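# Paint the reference drawing onto the pad with a water brush

## Task

Using the water brush and the paints, reproduce the reference image called 'drawing' on the paper pad. The image covers the entire sheet, and its top edge corresponds to the pad's long side farthest from the robot. The scrap strip next to the pad is ignored when judging. Tipping over the water cup means failure.

## Robot and tools

Robot: two UR-style six-joint arms, left_arm and right_arm, each ending in a 16-motor four-digit hand (index, middle, ring, thumb). right_arm has a right hand, left_arm a mirrored left hand. Each hand has a 'hand point' near the palm. In its own axes, +z runs along straightened fingers toward the tips, +y points out of the palm face, and +x crosses the palm. On the right hand +x points away from the thumb; on the left hand it points toward it. A rigid mast sticks out near the wrist on the palm side and can strike objects. Fingertips carry rubber caps. The brush must be held and steered using these fingers.

Frames: scene frame has its origin at table height between the arms, +z up, +x out across the table, left_arm on the +y side. Reported hand positions (metres), quaternions (wxyz) and velocities are in each arm's own base frame. The true bases sit near (-0.070, +0.450, 0) for left_arm and (-0.026, -0.491, 0) for right_arm. Fixed cameras and the table use the scene frame. All motion offsets are expressed in the current Hand target's own axes.

The 48-number row (every call, even if one arm is idle): left_arm dx, dy, dz, rx, ry, rz; then 16 left hand motor goals; left current_limit; left speed; then the same 24 for right_arm. All values lie in [-1, 1]. The six pose numbers are an offset from the arm's Hand target at the start of the action or move, not a pose. 1.0 equals 0.6 m for dx/dy/dz and 180 degrees for the rotation vector rx, ry, rz. Sending six zeros asks the arm to return to its Hand target. Offsets do not accumulate between rows of one action, but each new call starts from the updated target, so repeating an offset moves further.

Hand motor order: index_abd, index_mcp, index_pip, index_dip, middle_abd, middle_mcp, middle_pip, middle_dip, ring_abd, ring_mcp, ring_pip, ring_dip, thumb_cmc, thumb_axl, thumb_mcp, thumb_ipl. Each is an absolute joint goal scaled between its stops. Straight values: _abd 0.00, _mcp 0.75, _pip 0.58, _dip 0.70, thumb_cmc 0.71, thumb_axl 0.68, thumb_mcp 0.23, thumb_ipl 0.17. Moving toward -1 curls the fingers toward the palm and swings the thumb in front of the palm. current_limit maps -1..+1 to 0..550 mA per motor. speed sets the goal slew rate as (speed+1)/2 of 8.5 rad/s. At the start these are +0.4 and -0.6. A zero in a hand column is a real goal, so to keep a hand unchanged, copy back its hand_goal, hand_current_limit and hand_speed from the last result. A grip presses only while its goal lies past the object's surface.

Tools:
- execute_actions(actions, cameras): actions is a list of actions. Each action is up to 15 rows at 1/30 s each, and a short action repeats its last row to fill 15 steps. An empty list returns a status with all camera images.
- move(target, speed, blend, stop_force, zero, blocking, cameras): straight-line path toward one row, or toward up to 15 rows that all count from the same starting Hand targets. speed is in m/s, 0.002 to 3.6, default 0.25, with rotation capped at twice that in rad/s. blend is a corner radius in metres. stop_force, in N from 3 to 120, ends an arm's path on contact; it is unreliable while the hand rotates, and it cannot be combined with blocking=false. zero (default true) re-zeroes the force reading before the move. Paths do not avoid obstacles or the other arm.
- wait(seconds 0 to 10), stop(), zoom_image(camera, region [x0,y0,x1,y1], max 504x504 px), show_instructions() for the reference image, zero_wrist_force(arm), read_manual(section), finished_scene(scene=1).
Cameras: cam_high, cam_low, cam_above, cam_sheet (looks at the pad), cam_left_wrist, cam_right_wrist.

Results: per arm, Hand target (the last commanded pose after the orientation clip), end_effector_position/quat, joint positions and torques, wrist force/torque plus the peak since the last shown reading, and per hand hand_goal, hand_measured, hand_current_ma and hand_state. hand_state is moving, goal, blocked or overload. A move adds a 'move:' line such as done, off_target, moving, held or fault, plus any limits (paced, held). done means within 3 mm and 2 degrees. It does not show whether contact occurred. A hand point often rests short of its target. A further action asks for the target again, and a remaining gap can be sent as an extra offset.

Hazards: commanded orientation is clipped to 32 degrees from the measured one per step. Arms are stiff, so aiming even slightly beyond a firm surface can trigger a fault. Approach the paper slowly and use stop_force for contact. A torque fault (wrist joints at 24.9 N m) or an outside force of roughly 150 N stops the arm for 10 s. A hand motor at 495 mA or more for 5 s shuts off for 10 s. Overheated motors brake the arm for 30 to 60 s. Avoid contact between the arms; the clearance check may hold a command but does not always prevent contact. Do not route a path close to an arm's own base. Do not tip the water cup, drop the brush, or let anything leave the table. Loose objects may be nudged by outside disturbances.

Each tool is called after "Emit:" by a JSON object that holds its "op" and its "data", one argument or row to a line.

Reference images:

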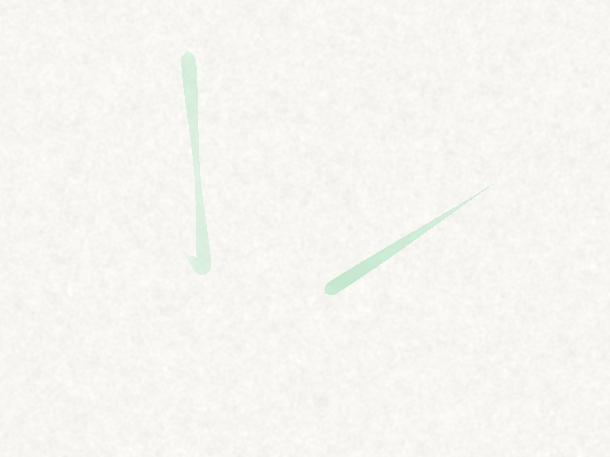

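## Session

Emit:
{"op": "execute_actions", "data": {
  "actions": []
}}

Emit:
{"op": "show_instructions", "data": {

}}

Scene clock: 0.00 s.
left_arm: end_effector_position=(+0.5502, +0.0686, +0.2577) hand_goal=(+0.000, +0.754, +0.576, +0.696, +0.000, +0.754, +0.576, +0.696, +0.000, +0.754, +0.576, +0.696, +0.714, +0.678, +0.226, +0.168) hand_measured=(+0.000, +0.754, +0.576, +0.696, +0.000, +0.754, +0.576, +0.696, +0.000, +0.754, +0.576, +0.696, +0.714, +0.678, +0.226, +0.168) hand_current_ma=(+0, +0, +0, +0, +0, +0, +0, +0, +0, +0, +0, +0, +0, +0, +0, +0) hand_state=(goal, goal, goal, goal, goal, goal, goal, goal, goal, goal, goal, goal, goal, goal, goal, goal) hand_current_limit=0.40 hand_speed=-0.60 end_effector_quat_wxyz=(+0.002, +0.772, -0.555, +0.309) | right_arm: end_effector_position=(+0.6215, +0.6807, +0.1432) hand_goal=(+0.000, +0.754, +0.576, +0.696, +0.000, +0.754, +0.576, +0.696, +0.000, +0.754, +0.576, +0.696, +0.714, +0.678, +0.226, +0.168) hand_measured=(+0.000, +0.754, +0.576, +0.696, +0.000, +0.754, +0.576, +0.696, +0.000, +0.754, +0.576, +0.696, +0.714, +0.678, +0.226, +0.168) hand_current_ma=(+0, +0, +0, +0, +0, +0, +0, +0, +0, +0, +0, +0, +0, +0, +0, +0) hand_state=(goal, goal, goal, goal, goal, goal, goal, goal, goal, goal, goal, goal, goal, goal, goal, goal) hand_current_limit=0.40 hand_speed=-0.60 end_effector_quat_wxyz=(-0.554, +0.809, +0.107, +0.161)
Joint positions: left_arm=[3.761 -1.733 -1.781 -0.973 0.98 -2.915] | right_arm=[0.534 -0.58 1.059 -3.111 -0.752 2.339]
Joint velocities: within noise
Joint torques (N m): no reading
Wrist force (N): no reading
Wrist torque (N m): no reading
Wrist force, peak (N): no reading
Hand target: left_arm +0.5502, +0.0686, +0.2577; +0.002, +0.772, -0.555, +0.309 | right_arm +0.6215, +0.6807, +0.1432; -0.554, +0.809, +0.107, +0.161

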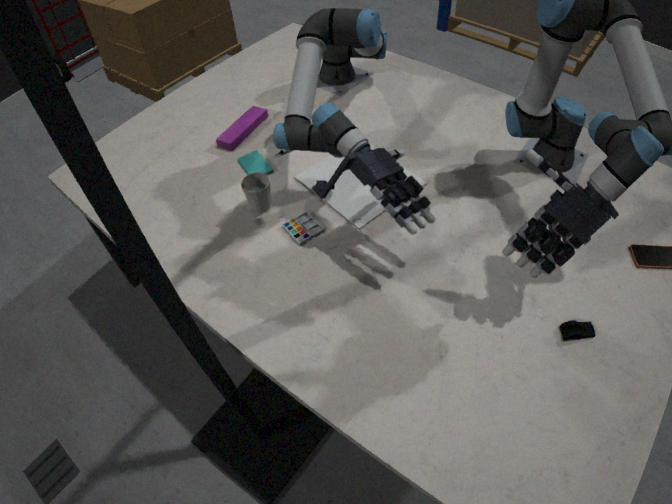

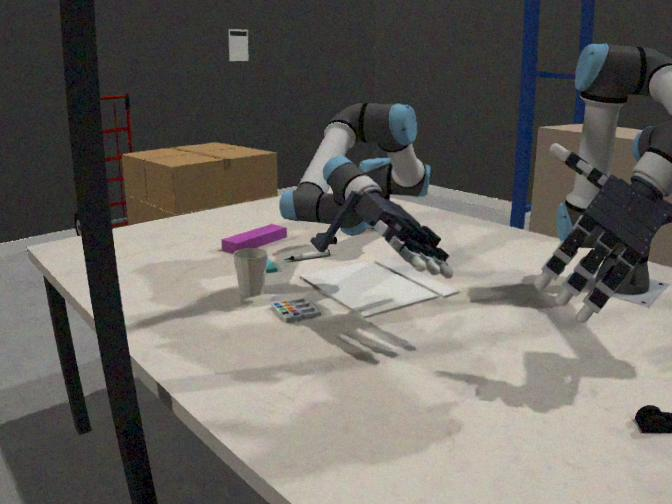

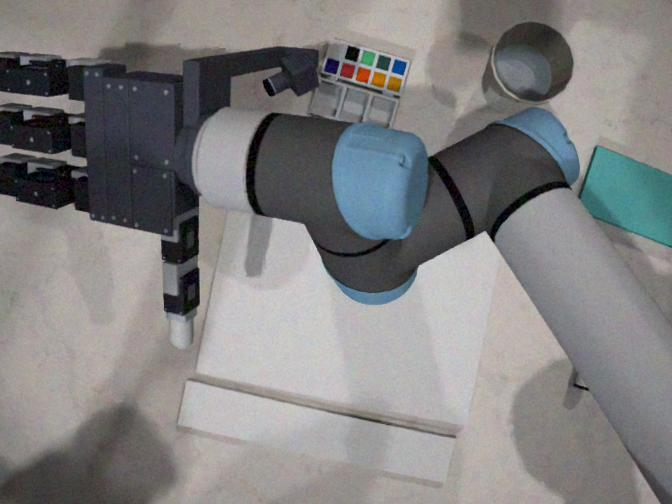

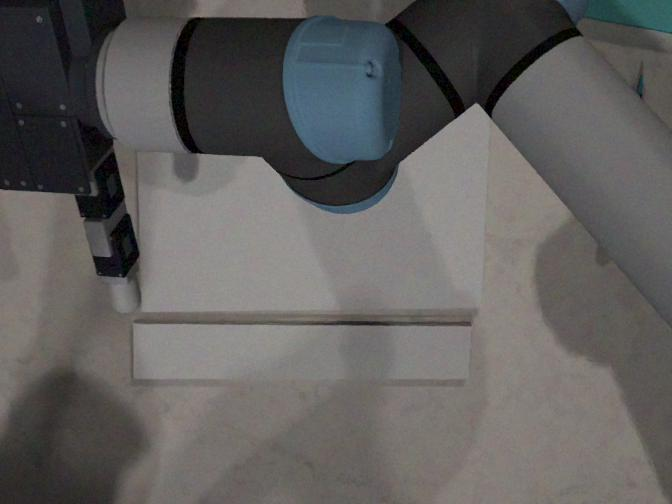

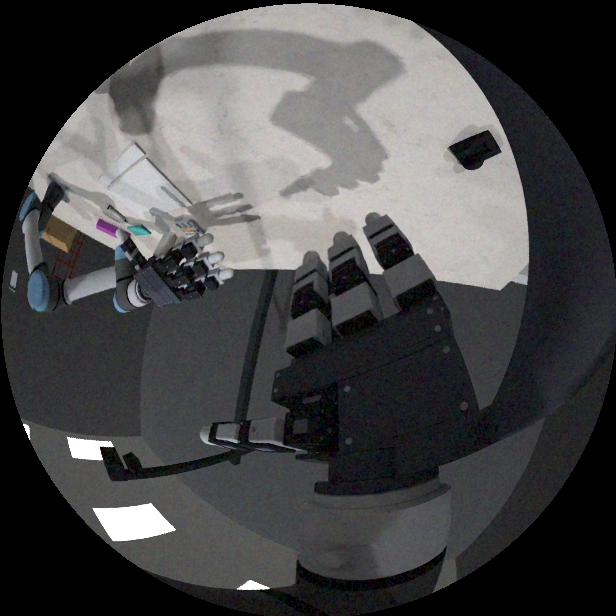

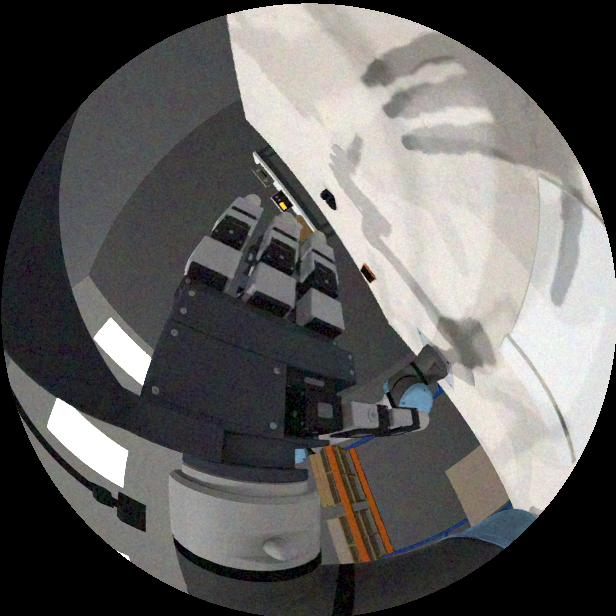

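Reference images for this scene: drawing.

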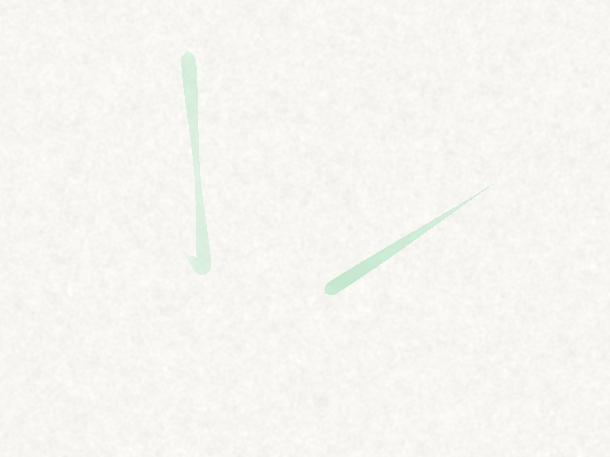

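Emit:
{"op": "move", "data": {
  "target": [
    [0,0,0,0,0,0,0,0.754,0.576,0.696,0,0.754,0.576,0.696,0,0.754,0.576,0.696,0.714,0.678,0.226,0.168,0.4,-0.6,0.1263,-0.2873,-0.1107,0,0,0,0,0.754,0.576,0.696,0,0.754,0.576,0.696,0,0.754,0.576,0.696,0.714,0.678,0.226,0.168,0.4,-0.6],
    [0,0,0,0,0,0,0,0.754,0.576,0.696,0,0.754,0.576,0.696,0,0.754,0.576,0.696,0.714,0.678,0.226,0.168,0.4,-0.6,0.0836,-0.0643,-0.7385,0,0,0,0,0.754,0.576,0.696,0,0.754,0.576,0.696,0,0.754,0.576,0.696,0.714,0.678,0.226,0.168,0.4,-0.6]
  ],
  "blend": [0.05,0],
  "speed": 0.3,
  "cameras": ["cam_above","cam_high"]
}}

Scene clock: 76.47 s.
left_arm: end_effector_position=(+0.5502, +0.0686, +0.2577) hand_goal=(+0.000, +0.754, +0.576, +0.696, +0.000, +0.754, +0.576, +0.696, +0.000, +0.754, +0.576, +0.696, +0.714, +0.678, +0.226, +0.168) hand_measured=(+0.000, +0.752, +0.576, +0.696, +0.000, +0.752, +0.576, +0.696, +0.000, +0.752, +0.576, +0.696, +0.714, +0.678, +0.224, +0.168) hand_current_ma=(+0, -3, +1, +0, +0, -3, +1, +0, +0, -4, +1, +0, +0, -1, -3, -1) hand_state=(goal, goal, goal, goal, goal, goal, goal, goal, goal, goal, goal, goal, goal, goal, goal, goal) hand_current_limit=0.40 hand_speed=-0.60 end_effector_quat_wxyz=(+0.002, +0.772, -0.555, +0.309) | right_arm: end_effector_position=(+0.5912, +0.2815, +0.3433) hand_goal=(+0.000, +0.754, +0.576, +0.696, +0.000, +0.754, +0.576, +0.696, +0.000, +0.754, +0.576, +0.696, +0.714, +0.678, +0.226, +0.168) hand_measured=(+0.000, +0.744, +0.576, +0.696, +0.000, +0.746, +0.576, +0.696, +0.000, +0.744, +0.576, +0.696, +0.706, +0.678, +0.226, +0.168) hand_current_ma=(+0, -5, +0, +0, +0, -3, +0, +0, +0, -5, +0, +0, -3, +0, +0, +0) hand_state=(goal, goal, goal, goal, goal, goal, goal, goal, goal, goal, goal, goal, goal, goal, goal, goal) hand_current_limit=0.40 hand_speed=-0.60 end_effector_quat_wxyz=(-0.554, +0.809, +0.107, +0.161)
Joint positions: left_arm=[3.761 -1.733 -1.781 -0.973 0.98 -2.915] | right_arm=[-0.064 -1.412 1.681 -2.082 -0.351 1.413]
Joint torques (N m): left_arm=[0.21 30.29 23 2.76 -1.02 0.02] | right_arm=[-11.51 -17.75 -33.57 -0.88 -0.48 -2.86]
Wrist force (N): left_arm=[0.0 -0.2 0.1] | right_arm=[0.3 -0.3 -0.2]
Wrist torque (N m): left_arm=[-0.04 0.00 0.01] | right_arm=[-0.04 -0.02 0.21]
Wrist force, peak (N): left_arm=[-0.7 -0.1 0.1] | right_arm=[0.0 0.5 -1.9]
Hand target: left_arm +0.5502, +0.0686, +0.2577; +0.002, +0.772, -0.555, +0.309 | right_arm +0.5912, +0.2815, +0.3432; -0.554, +0.809, +0.107, +0.161
Off the commanded pose: left_arm 0.000 m, 0 deg | right_arm 0.000 m, 0 deg.
move: done
Images, in order (width x height): cam_high 672x504, cam_above 672x504.

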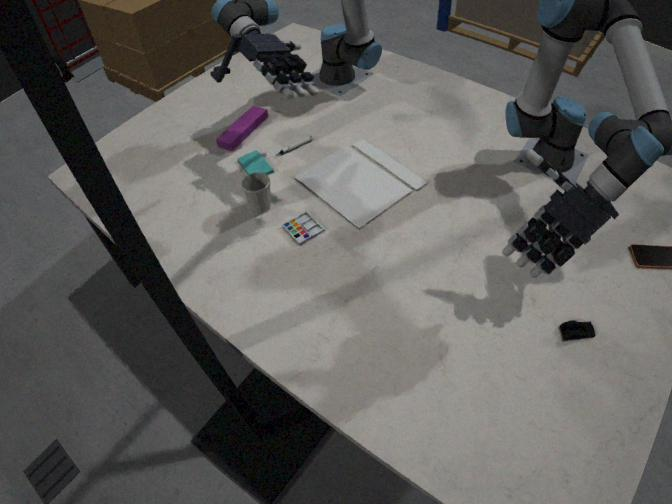

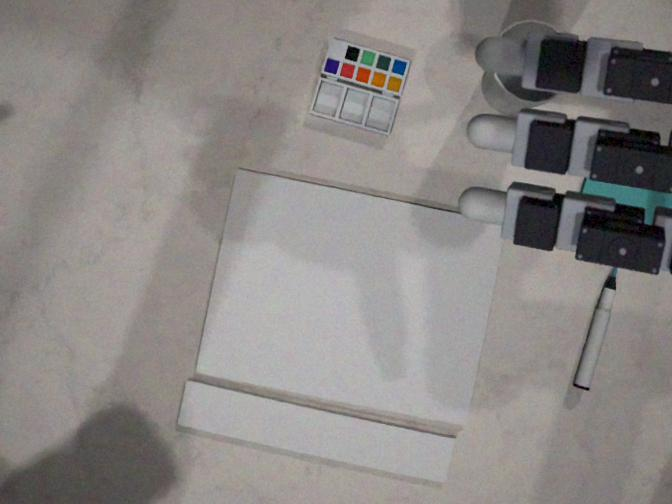

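Emit:
{"op": "move", "data": {
  "target": [0,0,0,0,0,0,0,0.754,0.576,0.696,0,0.754,0.576,0.696,0,0.754,0.576,0.696,0.714,0.678,0.226,0.168,0.4,-0.6,-0.1345,0.236,-0.766,0,0,0,0,0.754,0.576,0.696,0,0.754,0.576,0.696,0,0.754,0.576,0.696,0.714,0.678,0.226,0.168,0.4,-0.6],
  "speed": 0.35,
  "cameras": ["cam_above","cam_high","cam_low","cam_sheet","cam_right_wrist"]
}}

Scene clock: 86.80 s.
left_arm: end_effector_position=(+0.5502, +0.0686, +0.2577) hand_goal=(+0.000, +0.754, +0.576, +0.696, +0.000, +0.754, +0.576, +0.696, +0.000, +0.754, +0.576, +0.696, +0.714, +0.678, +0.226, +0.168) hand_measured=(+0.000, +0.752, +0.576, +0.696, +0.000, +0.752, +0.576, +0.696, +0.000, +0.752, +0.576, +0.696, +0.714, +0.678, +0.224, +0.168) hand_current_ma=(+0, -3, +1, +0, +0, -3, +1, +0, +0, -4, +1, +0, +0, -1, -3, -1) hand_state=(goal, goal, goal, goal, goal, goal, goal, goal, goal, goal, goal, goal, goal, goal, goal, goal) hand_current_limit=0.40 hand_speed=-0.60 end_effector_quat_wxyz=(+0.002, +0.772, -0.555, +0.309) | right_arm: end_effector_position=(+0.5011, -0.1977, +0.3436) hand_goal=(+0.000, +0.754, +0.576, +0.696, +0.000, +0.754, +0.576, +0.696, +0.000, +0.754, +0.576, +0.696, +0.714, +0.678, +0.226, +0.168) hand_measured=(+0.000, +0.744, +0.576, +0.696, +0.000, +0.746, +0.576, +0.696, +0.000, +0.744, +0.576, +0.696, +0.706, +0.678, +0.226, +0.168) hand_current_ma=(+0, -5, +0, +0, +0, -3, +0, +0, +0, -5, +0, +0, -3, +0, +0, +0) hand_state=(goal, goal, goal, goal, goal, goal, goal, goal, goal, goal, goal, goal, goal, goal, goal, goal) hand_current_limit=0.40 hand_speed=-0.60 end_effector_quat_wxyz=(-0.554, +0.809, +0.107, +0.161)
Joint positions: left_arm=[3.761 -1.733 -1.781 -0.973 0.98 -2.915] | right_arm=[-0.918 -1.222 1.147 -0.397 -0.824 -0.081]
Joint torques (N m): left_arm=[-0.58 32.05 22.7 2.84 -1.35 -0.12] | right_arm=[-11.46 -23.22 -30.55 1.76 -1.91 -2.76]
Wrist force (N): left_arm=[-0.2 0.3 0.0] | right_arm=[0.2 -0.1 -0.1]
Wrist torque (N m): left_arm=[0.05 0.02 -0.02] | right_arm=[0.00 0.01 0.20]
Wrist force, peak (N): left_arm=[-0.3 0.6 -0.3] | right_arm=[-0.3 0.7 -1.7]
Hand target: left_arm +0.5502, +0.0686, +0.2577; +0.002, +0.772, -0.555, +0.309 | right_arm +0.5011, -0.1978, +0.3436; -0.554, +0.809, +0.107, +0.161
Off the commanded pose: left_arm 0.000 m, 0 deg | right_arm 0.000 m, 0 deg.
move: done
camera_calibration:
cam_right_wrist: T_world_to_cam=[[-0.559564, -0.210229, -0.801681, 0.546797], [-0.649261, -0.490014, 0.581675, -0.0261939], [-0.51512, 0.845985, 0.137701, 0.501966], [0, 0, 0, 1]] pos_world=[0.547534, -0.322538, 0.384472]
Images, in order (width x height): cam_high 672x504, cam_low 672x504, cam_above 672x504, cam_sheet 672x504, cam_right_wrist 616x616.

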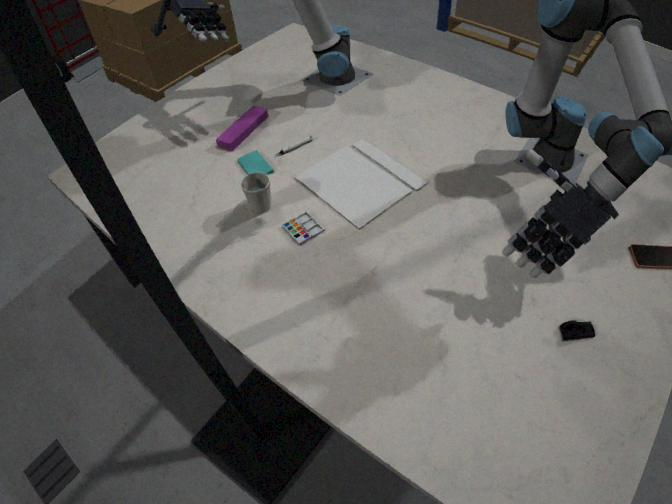

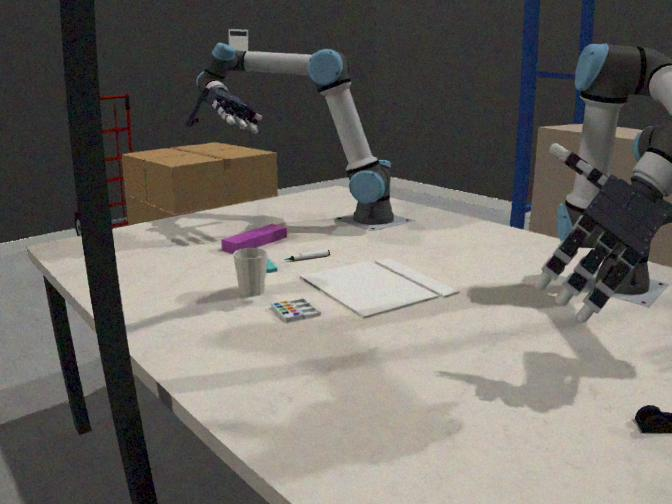

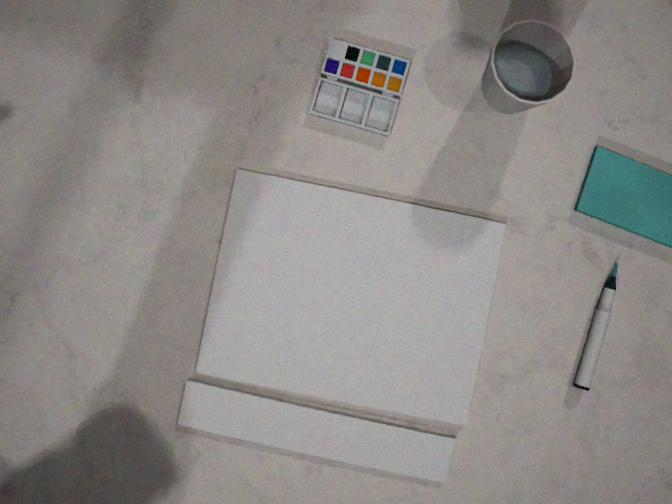

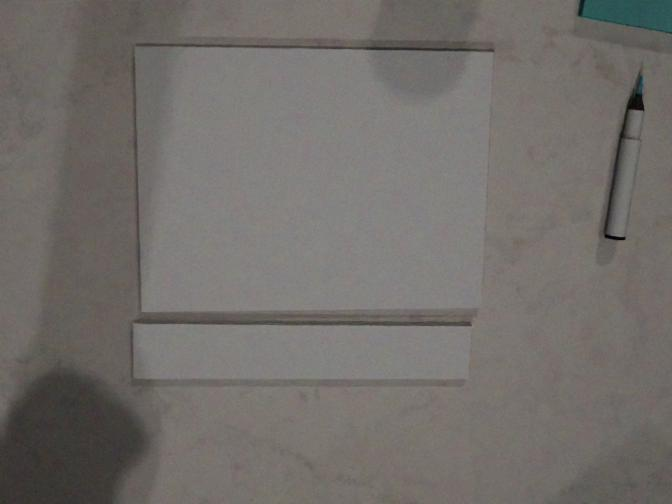

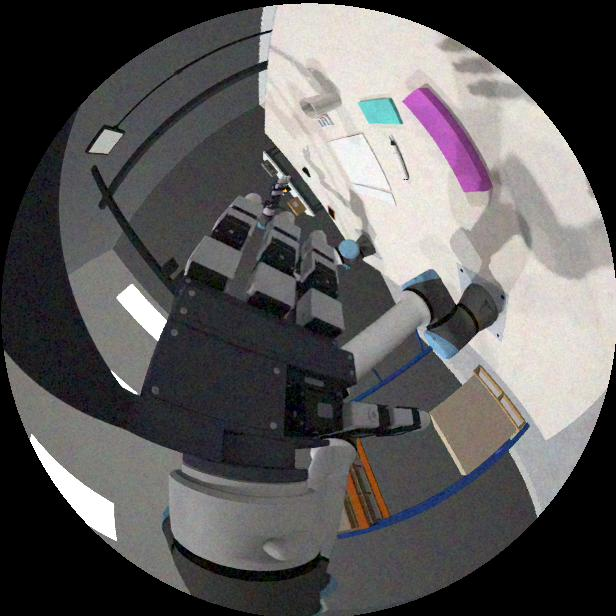

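Emit:
{"op": "zoom_image", "data": {
  "camera": "cam_above",
  "region": [540, 230, 660, 410]
}}

Emit:
{"op": "zoom_image", "data": {
  "camera": "cam_above",
  "region": [290, 20, 430, 150]
}}

Emit:
{"op": "zoom_image", "data": {
  "camera": "cam_low",
  "region": [220, 230, 350, 330]
}}

Emit:
{"op": "zoom_image", "data": {
  "camera": "cam_above",
  "region": [470, 0, 600, 130]
}}

Emit:
{"op": "zoom_image", "data": {
  "camera": "cam_sheet",
  "region": [560, 40, 672, 260]
}}

Scaled by 2.800.

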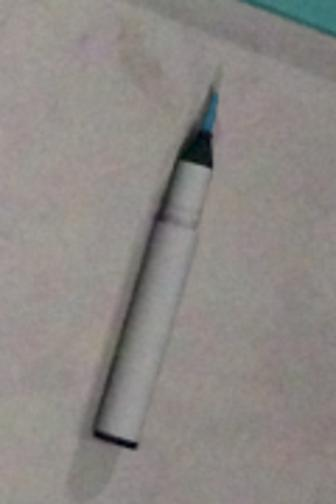

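Scaled by 3.600.

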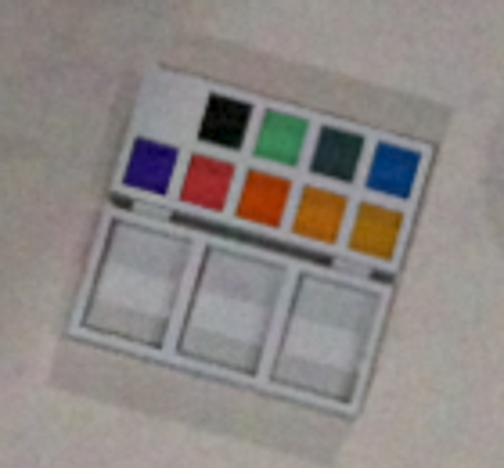

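Scaled by 3.877.

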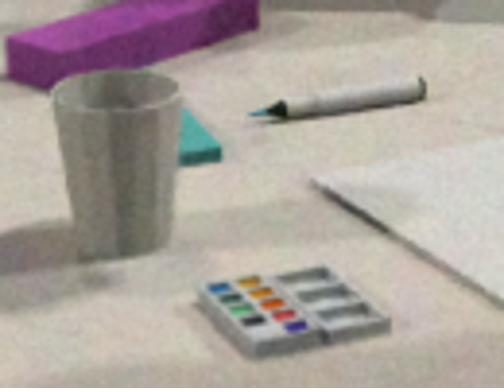

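Scaled by 3.877.

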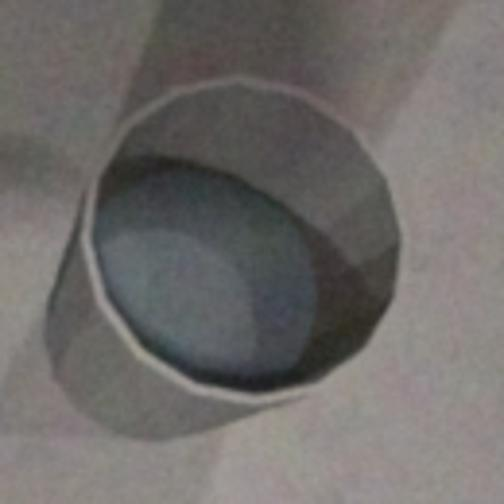

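Scaled by 2.291.

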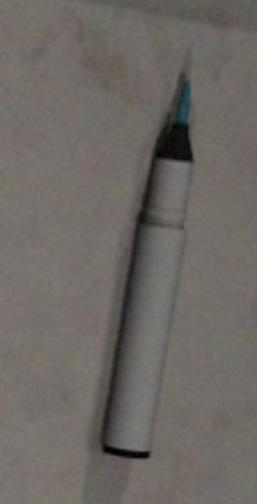

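Emit:
{"op": "move", "data": {
  "target": [0,0,0,0,0,0,0,0.754,0.576,0.696,0,0.754,0.576,0.696,0,0.754,0.576,0.696,0.714,0.678,0.226,0.168,0.4,-0.6,-0.0778,-0.1042,0.4018,0.1021,-0.4975,-0.0828,0,0.351,-0.346,0.371,0,0.351,-0.346,0.371,0,0.89,0.576,0.696,-0.671,0.677,0.1,-0.056,0.4,-0.6],
  "speed": 0.3,
  "cameras": ["cam_high","cam_low","cam_right_wrist"]
}}

Scene clock: 421.40 s.
left_arm: end_effector_position=(+0.5502, +0.0686, +0.2577) hand_goal=(+0.000, +0.754, +0.576, +0.696, +0.000, +0.754, +0.576, +0.696, +0.000, +0.754, +0.576, +0.696, +0.714, +0.678, +0.226, +0.168) hand_measured=(+0.000, +0.752, +0.576, +0.696, +0.000, +0.752, +0.576, +0.696, +0.000, +0.752, +0.576, +0.696, +0.714, +0.678, +0.224, +0.168) hand_current_ma=(+0, -3, +1, +0, +0, -3, +1, +0, +0, -4, +1, +0, +0, -1, -3, -1) hand_state=(goal, goal, goal, goal, goal, goal, goal, goal, goal, goal, goal, goal, goal, goal, goal, goal) hand_current_limit=0.40 hand_speed=-0.60 end_effector_quat_wxyz=(+0.002, +0.772, -0.555, +0.309) | right_arm: end_effector_position=(+0.4702, +0.0498, +0.2995) hand_goal=(+0.000, +0.352, -0.346, +0.372, +0.000, +0.352, -0.346, +0.372, +0.000, +0.890, +0.576, +0.696, -0.670, +0.678, +0.100, -0.056) hand_measured=(+0.000, +0.348, -0.340, +0.376, +0.000, +0.350, -0.342, +0.376, +0.000, +0.866, +0.576, +0.696, -0.666, +0.678, +0.102, -0.054) hand_current_ma=(+0, -1, +2, +1, +0, -1, +1, +1, +0, -24, +0, +0, +1, +0, +0, +1) hand_state=(goal, goal, goal, goal, goal, goal, goal, goal, goal, blocked, goal, goal, goal, goal, goal, goal) hand_current_limit=0.40 hand_speed=-0.60 end_effector_quat_wxyz=(-0.405, +0.580, +0.579, -0.405)
Joint positions: left_arm=[3.761 -1.733 -1.781 -0.973 0.98 -2.915] | right_arm=[-0.093 -1.023 0.955 -0.284 -1.658 -0.031]
Joint torques (N m): left_arm=[0.27 32 23.14 2.88 -1.51 -0.04] | right_arm=[11.08 -30.07 -30.88 2.6 -2.57 2.93]
Wrist force (N): left_arm=[0.0 0.4 0.2] | right_arm=[0.5 -0.2 0.5]
Wrist torque (N m): left_arm=[0.03 0.00 -0.01] | right_arm=[-0.09 0.01 0.05]
Wrist force, peak (N): left_arm=[-0.6 0.6 -0.3] | right_arm=[1.5 0.1 0.8]
Hand target: left_arm +0.5502, +0.0686, +0.2577; +0.002, +0.772, -0.555, +0.309 | right_arm +0.4702, +0.0498, +0.2994; -0.405, +0.580, +0.579, -0.405
Off the commanded pose: left_arm 0.000 m, 0 deg | right_arm 0.000 m, 0 deg.
move: done
camera_calibration:
cam_right_wrist: T_world_to_cam=[[0.202452, -0.821977, -0.532323, 0.137613], [0.507585, -0.376785, 0.774849, -0.506713], [-0.837479, -0.427068, 0.340942, 0.436753], [0, 0, 0, 1]] pos_world=[0.595111, 0.108716, 0.316973]
Images, in order (width x height): cam_high 672x504, cam_low 672x504, cam_right_wrist 616x616.

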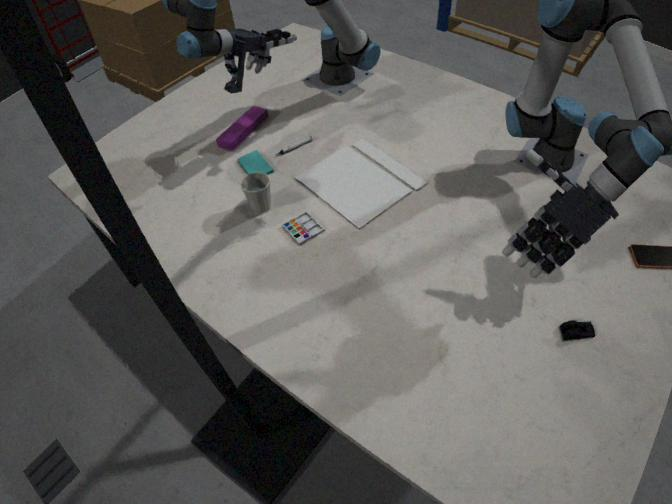

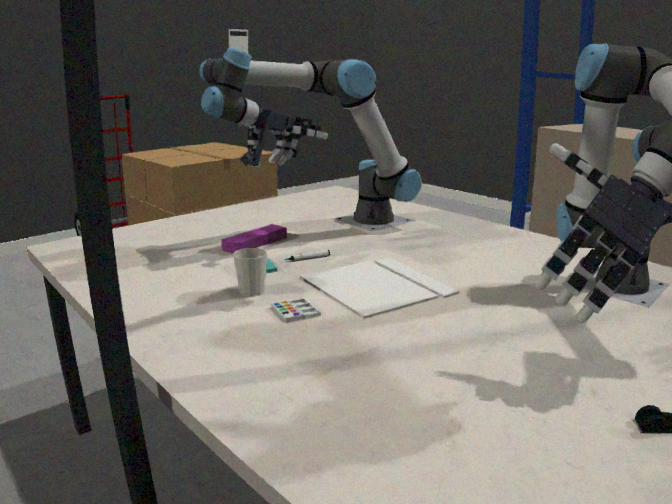

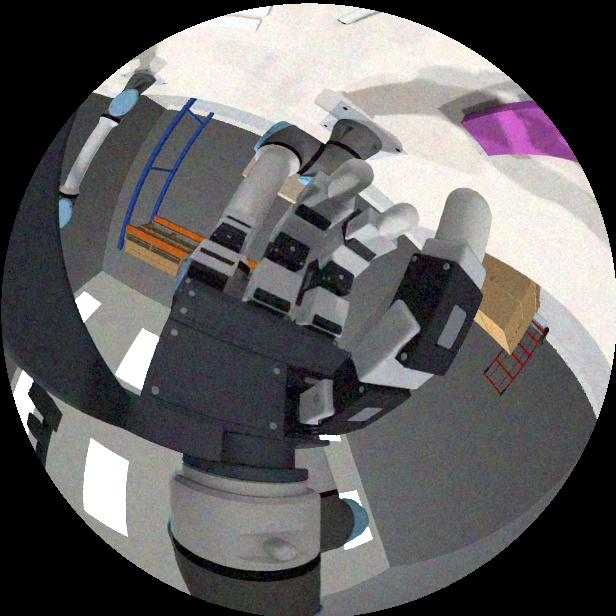

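Emit:
{"op": "move", "data": {
  "target": [0,0,0,0,0,0,0,0.754,0.576,0.696,0,0.754,0.576,0.696,0,0.754,0.576,0.696,0.714,0.678,0.226,0.168,0.4,-0.6,0.1902,0.2453,0.1522,0,-0.4052,-0.1475,0,0.352,-0.346,0.372,0,0.352,-0.346,0.372,0,0.89,0.576,0.696,-0.67,0.678,0.1,-0.056,0.4,-0.6],
  "speed": 0.25,
  "cameras": ["all"]
}}

Scene clock: 433.00 s.
left_arm: end_effector_position=(+0.5502, +0.0686, +0.2577) hand_goal=(+0.000, +0.754, +0.576, +0.696, +0.000, +0.754, +0.576, +0.696, +0.000, +0.754, +0.576, +0.696, +0.714, +0.678, +0.226, +0.168) hand_measured=(+0.000, +0.752, +0.576, +0.696, +0.000, +0.752, +0.576, +0.696, +0.000, +0.752, +0.576, +0.696, +0.714, +0.678, +0.224, +0.168) hand_current_ma=(+0, -3, +1, +0, +0, -3, +1, +0, +0, -4, +1, +0, +0, -1, -3, -1) hand_state=(goal, goal, goal, goal, goal, goal, goal, goal, goal, goal, goal, goal, goal, goal, goal, goal) hand_current_limit=0.40 hand_speed=-0.60 end_effector_quat_wxyz=(+0.002, +0.772, -0.555, +0.309) | right_arm: end_effector_position=(+0.4351, +0.1638, +0.1298) hand_goal=(+0.000, +0.352, -0.346, +0.372, +0.000, +0.352, -0.346, +0.372, +0.000, +0.890, +0.576, +0.696, -0.670, +0.678, +0.100, -0.056) hand_measured=(+0.000, +0.348, -0.340, +0.376, +0.000, +0.350, -0.342, +0.376, +0.000, +0.866, +0.576, +0.696, -0.666, +0.678, +0.102, -0.054) hand_current_ma=(+0, -1, +2, +1, +0, -1, +1, +1, +0, -24, +0, +0, +1, +0, +0, +1) hand_state=(goal, goal, goal, goal, goal, goal, goal, goal, goal, blocked, goal, goal, goal, goal, goal, goal) hand_current_limit=0.40 hand_speed=-0.60 end_effector_quat_wxyz=(-0.062, +0.089, +0.814, -0.571)
Joint positions: left_arm=[3.761 -1.733 -1.781 -0.973 0.98 -2.915] | right_arm=[0.425 -1.187 1.674 -1.032 -2.423 -0.427]
Joint torques (N m): left_arm=[-1.33 32.61 23.28 2.62 -1.33 -0.27] | right_arm=[10.36 -48.24 -9.68 -1.8 -3.31 -3.04]
Wrist force (N): left_arm=[-0.3 -0.1 0.1] | right_arm=[0.5 -0.2 -0.1]
Wrist torque (N m): left_arm=[-0.03 0.03 -0.02] | right_arm=[-0.02 0.04 0.27]
Wrist force, peak (N): left_arm=[-0.7 -0.1 0.4] | right_arm=[0.9 -0.2 0.6]
Hand target: left_arm +0.5502, +0.0686, +0.2577; +0.002, +0.772, -0.555, +0.309 | right_arm +0.4351, +0.1638, +0.1298; -0.062, +0.089, +0.814, -0.570
Off the commanded pose: left_arm 0.000 m, 0 deg | right_arm 0.000 m, 0 deg.
move: done
camera_calibration:
cam_right_wrist: T_world_to_cam=[[0.846301, 0.0206869, -0.532302, -0.270025], [0.476717, 0.416521, 0.774113, -0.43091], [0.237729, -0.908891, 0.342641, 0.124825], [0, 0, 0, 1]] pos_world=[0.40427, 0.298521, 0.147068]

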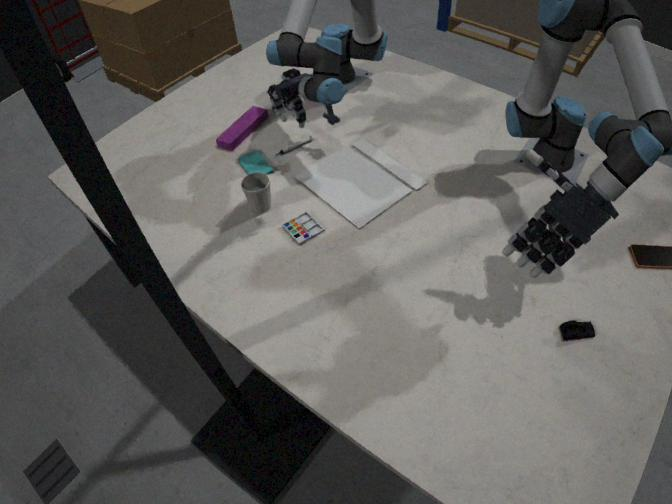

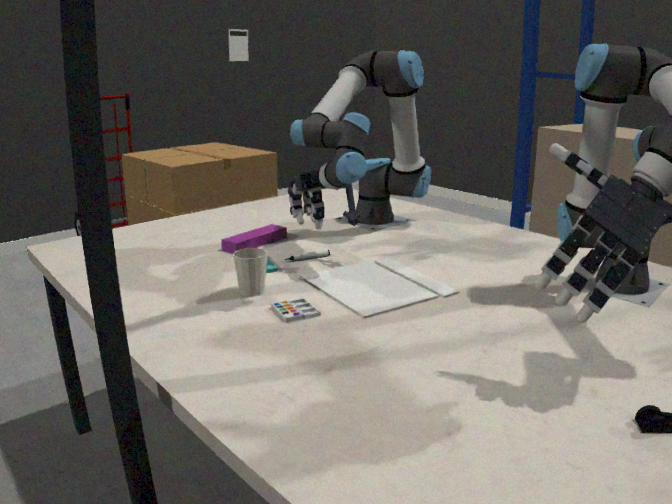

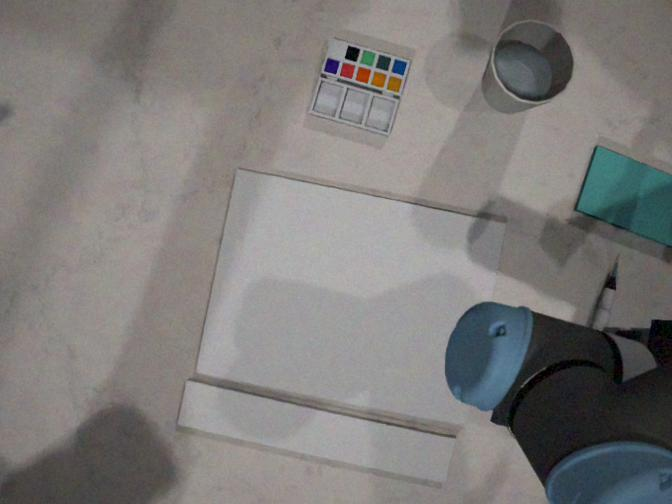

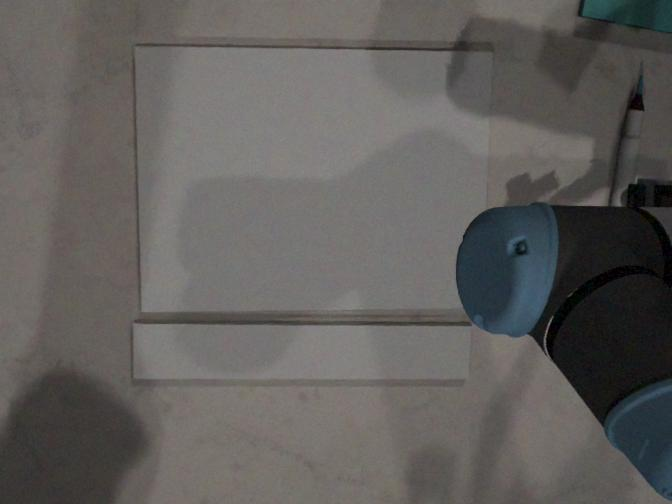

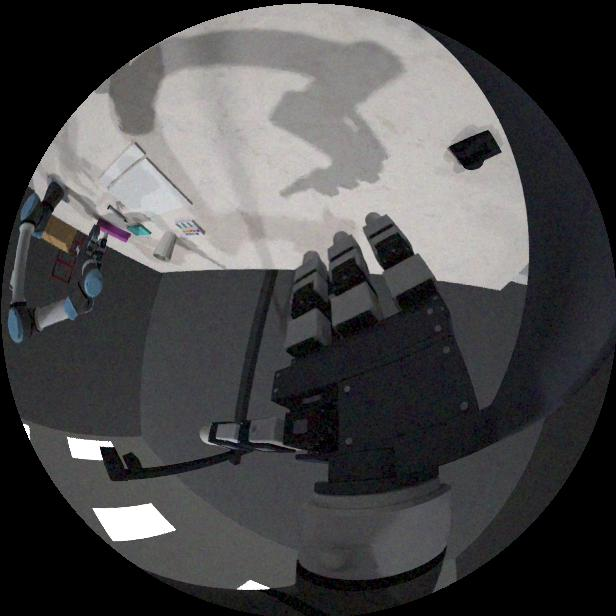

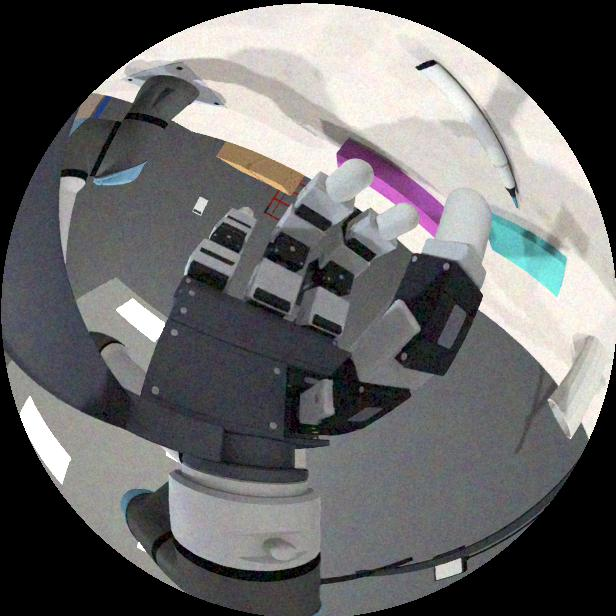

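Emit:
{"op": "zoom_image", "data": {
  "camera": "cam_right_wrist",
  "region": [330, 30, 580, 280]
}}

Emit:
{"op": "zoom_image", "data": {
  "camera": "cam_low",
  "region": [230, 140, 390, 290]
}}

Emit:
{"op": "zoom_image", "data": {
  "camera": "cam_high",
  "region": [220, 50, 360, 190]
}}

Scaled by 2.016 from the camera's 616x616 image, which has a finer 880x880 frame.

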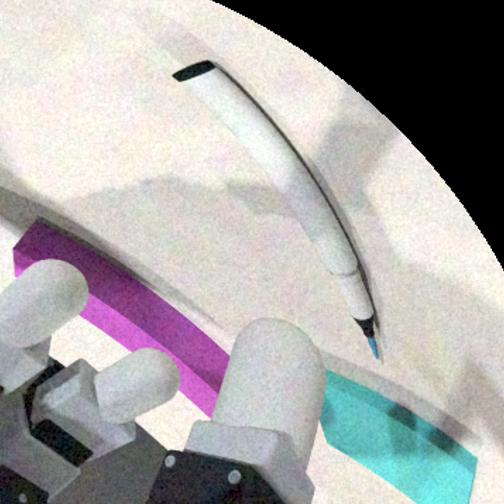

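Scaled by 3.150.

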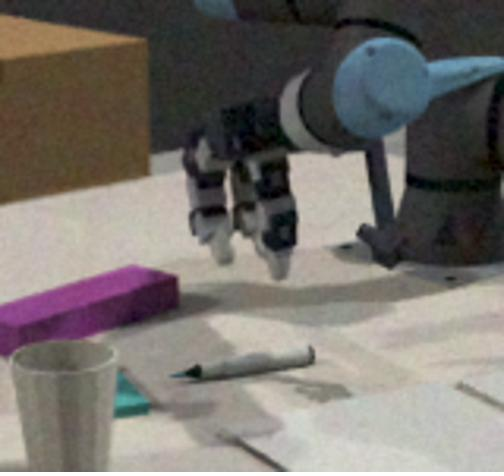

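Scaled by 3.600.

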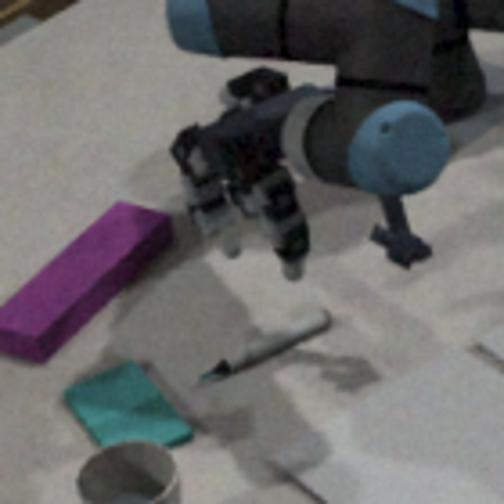

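Emit:
{"op": "move", "data": {
  "target": [0,0,0,0,0,0,0,0.754,0.576,0.696,0,0.754,0.576,0.696,0,0.754,0.576,0.696,0.714,0.678,0.226,0.168,0.4,-0.6,0,0.1253,0.0456,0,0,0,0,0.352,-0.346,0.372,0,0.352,-0.346,0.372,0,0.89,0.576,0.696,-0.67,0.678,0.1,-0.056,0.4,-0.6],
  "speed": 0.15,
  "cameras": ["cam_high","cam_low","cam_above","cam_right_wrist"]
}}

Emit:
{"op": "zoom_image", "data": {
  "camera": "cam_right_wrist",
  "region": [330, 30, 580, 280]
}}

Emit:
{"op": "zoom_image", "data": {
  "camera": "cam_low",
  "region": [250, 170, 390, 290]
}}

Scene clock: 463.10 s.
left_arm: end_effector_position=(+0.5502, +0.0686, +0.2577) hand_goal=(+0.000, +0.754, +0.576, +0.696, +0.000, +0.754, +0.576, +0.696, +0.000, +0.754, +0.576, +0.696, +0.714, +0.678, +0.226, +0.168) hand_measured=(+0.000, +0.752, +0.576, +0.696, +0.000, +0.752, +0.576, +0.696, +0.000, +0.752, +0.576, +0.696, +0.714, +0.678, +0.224, +0.168) hand_current_ma=(+0, -3, +1, +0, +0, -3, +1, +0, +0, -4, +1, +0, +0, -1, -3, -1) hand_state=(goal, goal, goal, goal, goal, goal, goal, goal, goal, goal, goal, goal, goal, goal, goal, goal) hand_current_limit=0.40 hand_speed=-0.60 end_effector_quat_wxyz=(+0.002, +0.772, -0.555, +0.309) | right_arm: end_effector_position=(+0.4351, +0.1638, +0.0498) hand_goal=(+0.000, +0.352, -0.346, +0.372, +0.000, +0.352, -0.346, +0.372, +0.000, +0.890, +0.576, +0.696, -0.670, +0.678, +0.100, -0.056) hand_measured=(+0.000, +0.348, -0.342, +0.376, +0.000, +0.350, -0.342, +0.376, +0.000, +0.866, +0.576, +0.696, -0.666, +0.678, +0.102, -0.054) hand_current_ma=(+0, -1, +2, +1, +0, -1, +1, +1, +0, -24, +0, +0, +1, +0, +0, +1) hand_state=(goal, goal, goal, goal, goal, goal, goal, goal, goal, blocked, goal, goal, goal, goal, goal, goal) hand_current_limit=0.40 hand_speed=-0.60 end_effector_quat_wxyz=(-0.062, +0.089, +0.814, -0.570)
Joint positions: left_arm=[3.761 -1.733 -1.781 -0.973 0.98 -2.915] | right_arm=[0.425 -1.083 1.757 -1.219 -2.424 -0.428]
Joint torques (N m): left_arm=[0.87 32.59 23.23 2.74 -1.55 -0.22] | right_arm=[-10.2 -24.5 -7.71 -1.97 -3.32 -2.96]
Wrist force (N): left_arm=[-0.2 0.3 0.0] | right_arm=[0.2 0.0 0.1]
Wrist torque (N m): left_arm=[0.03 0.02 -0.03] | right_arm=[0.05 0.08 0.26]
Wrist force, peak (N): left_arm=[-0.7 0.4 0.2] | right_arm=[0.4 -1.4 -0.3]
Hand target: left_arm +0.5502, +0.0686, +0.2577; +0.002, +0.772, -0.555, +0.309 | right_arm +0.4351, +0.1638, +0.0498; -0.062, +0.089, +0.814, -0.570
Off the commanded pose: left_arm 0.000 m, 0 deg | right_arm 0.000 m, 0 deg.
move: done
camera_calibration:
cam_right_wrist: T_world_to_cam=[[0.846281, 0.0207636, -0.532332, -0.312622], [0.476706, 0.416564, 0.774097, -0.368988], [0.237823, -0.908869, 0.342632, 0.152192], [0, 0, 0, 1]] pos_world=[0.40427, 0.298521, 0.0670676]
Images, in order (width x height): cam_high 672x504, cam_low 672x504, cam_above 672x504, cam_right_wrist 616x616.

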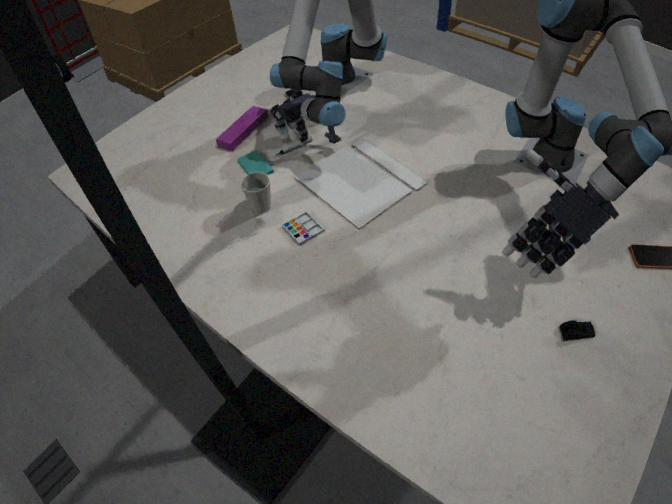

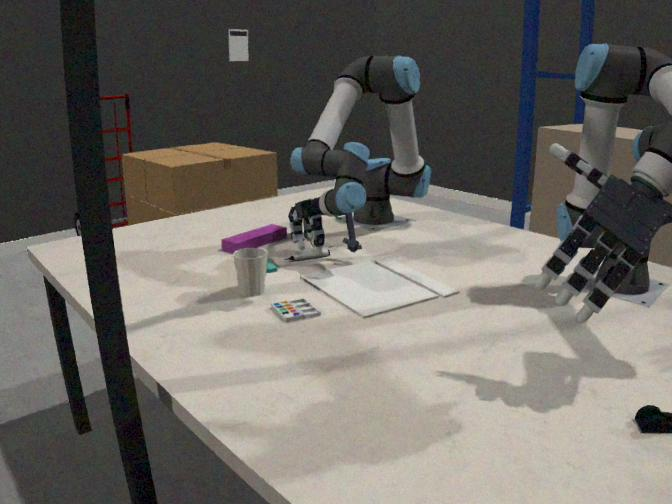

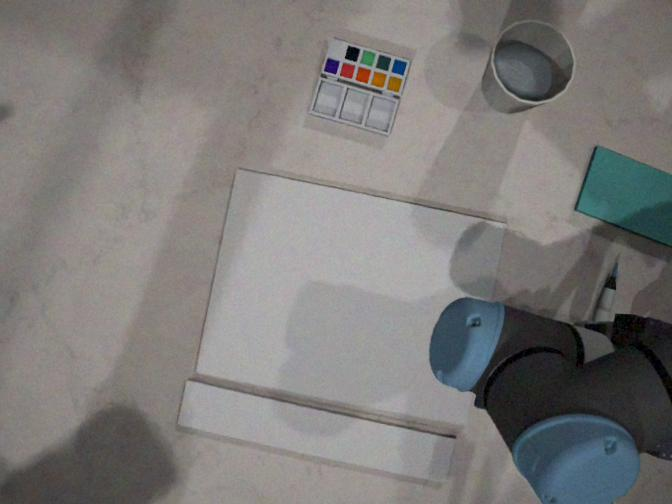

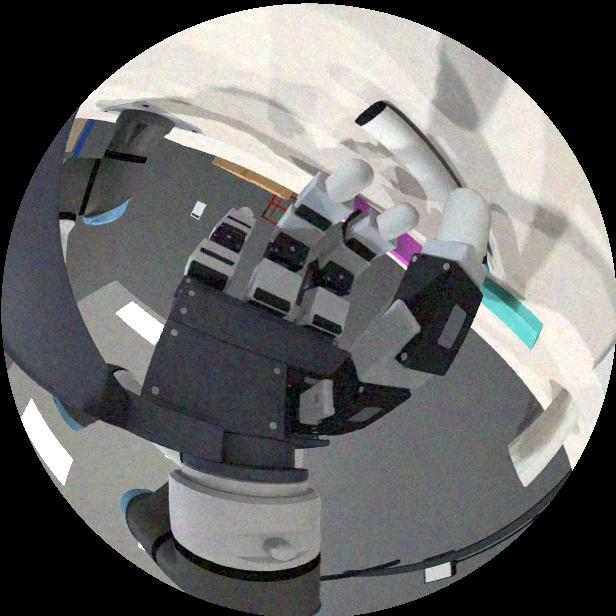

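Scaled by 2.016 from the camera's 616x616 image, which has a finer 880x880 frame.

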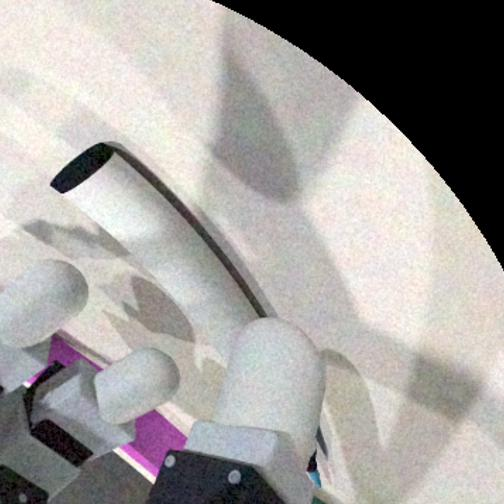

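Scaled by 3.600.

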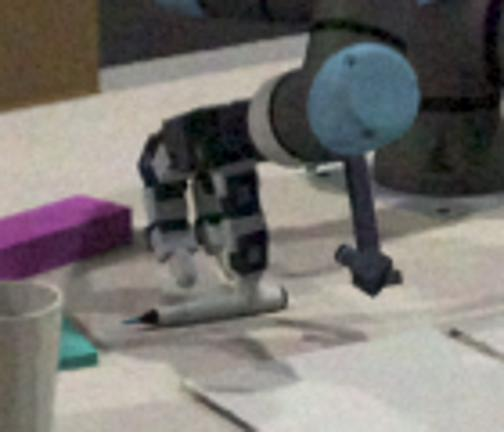

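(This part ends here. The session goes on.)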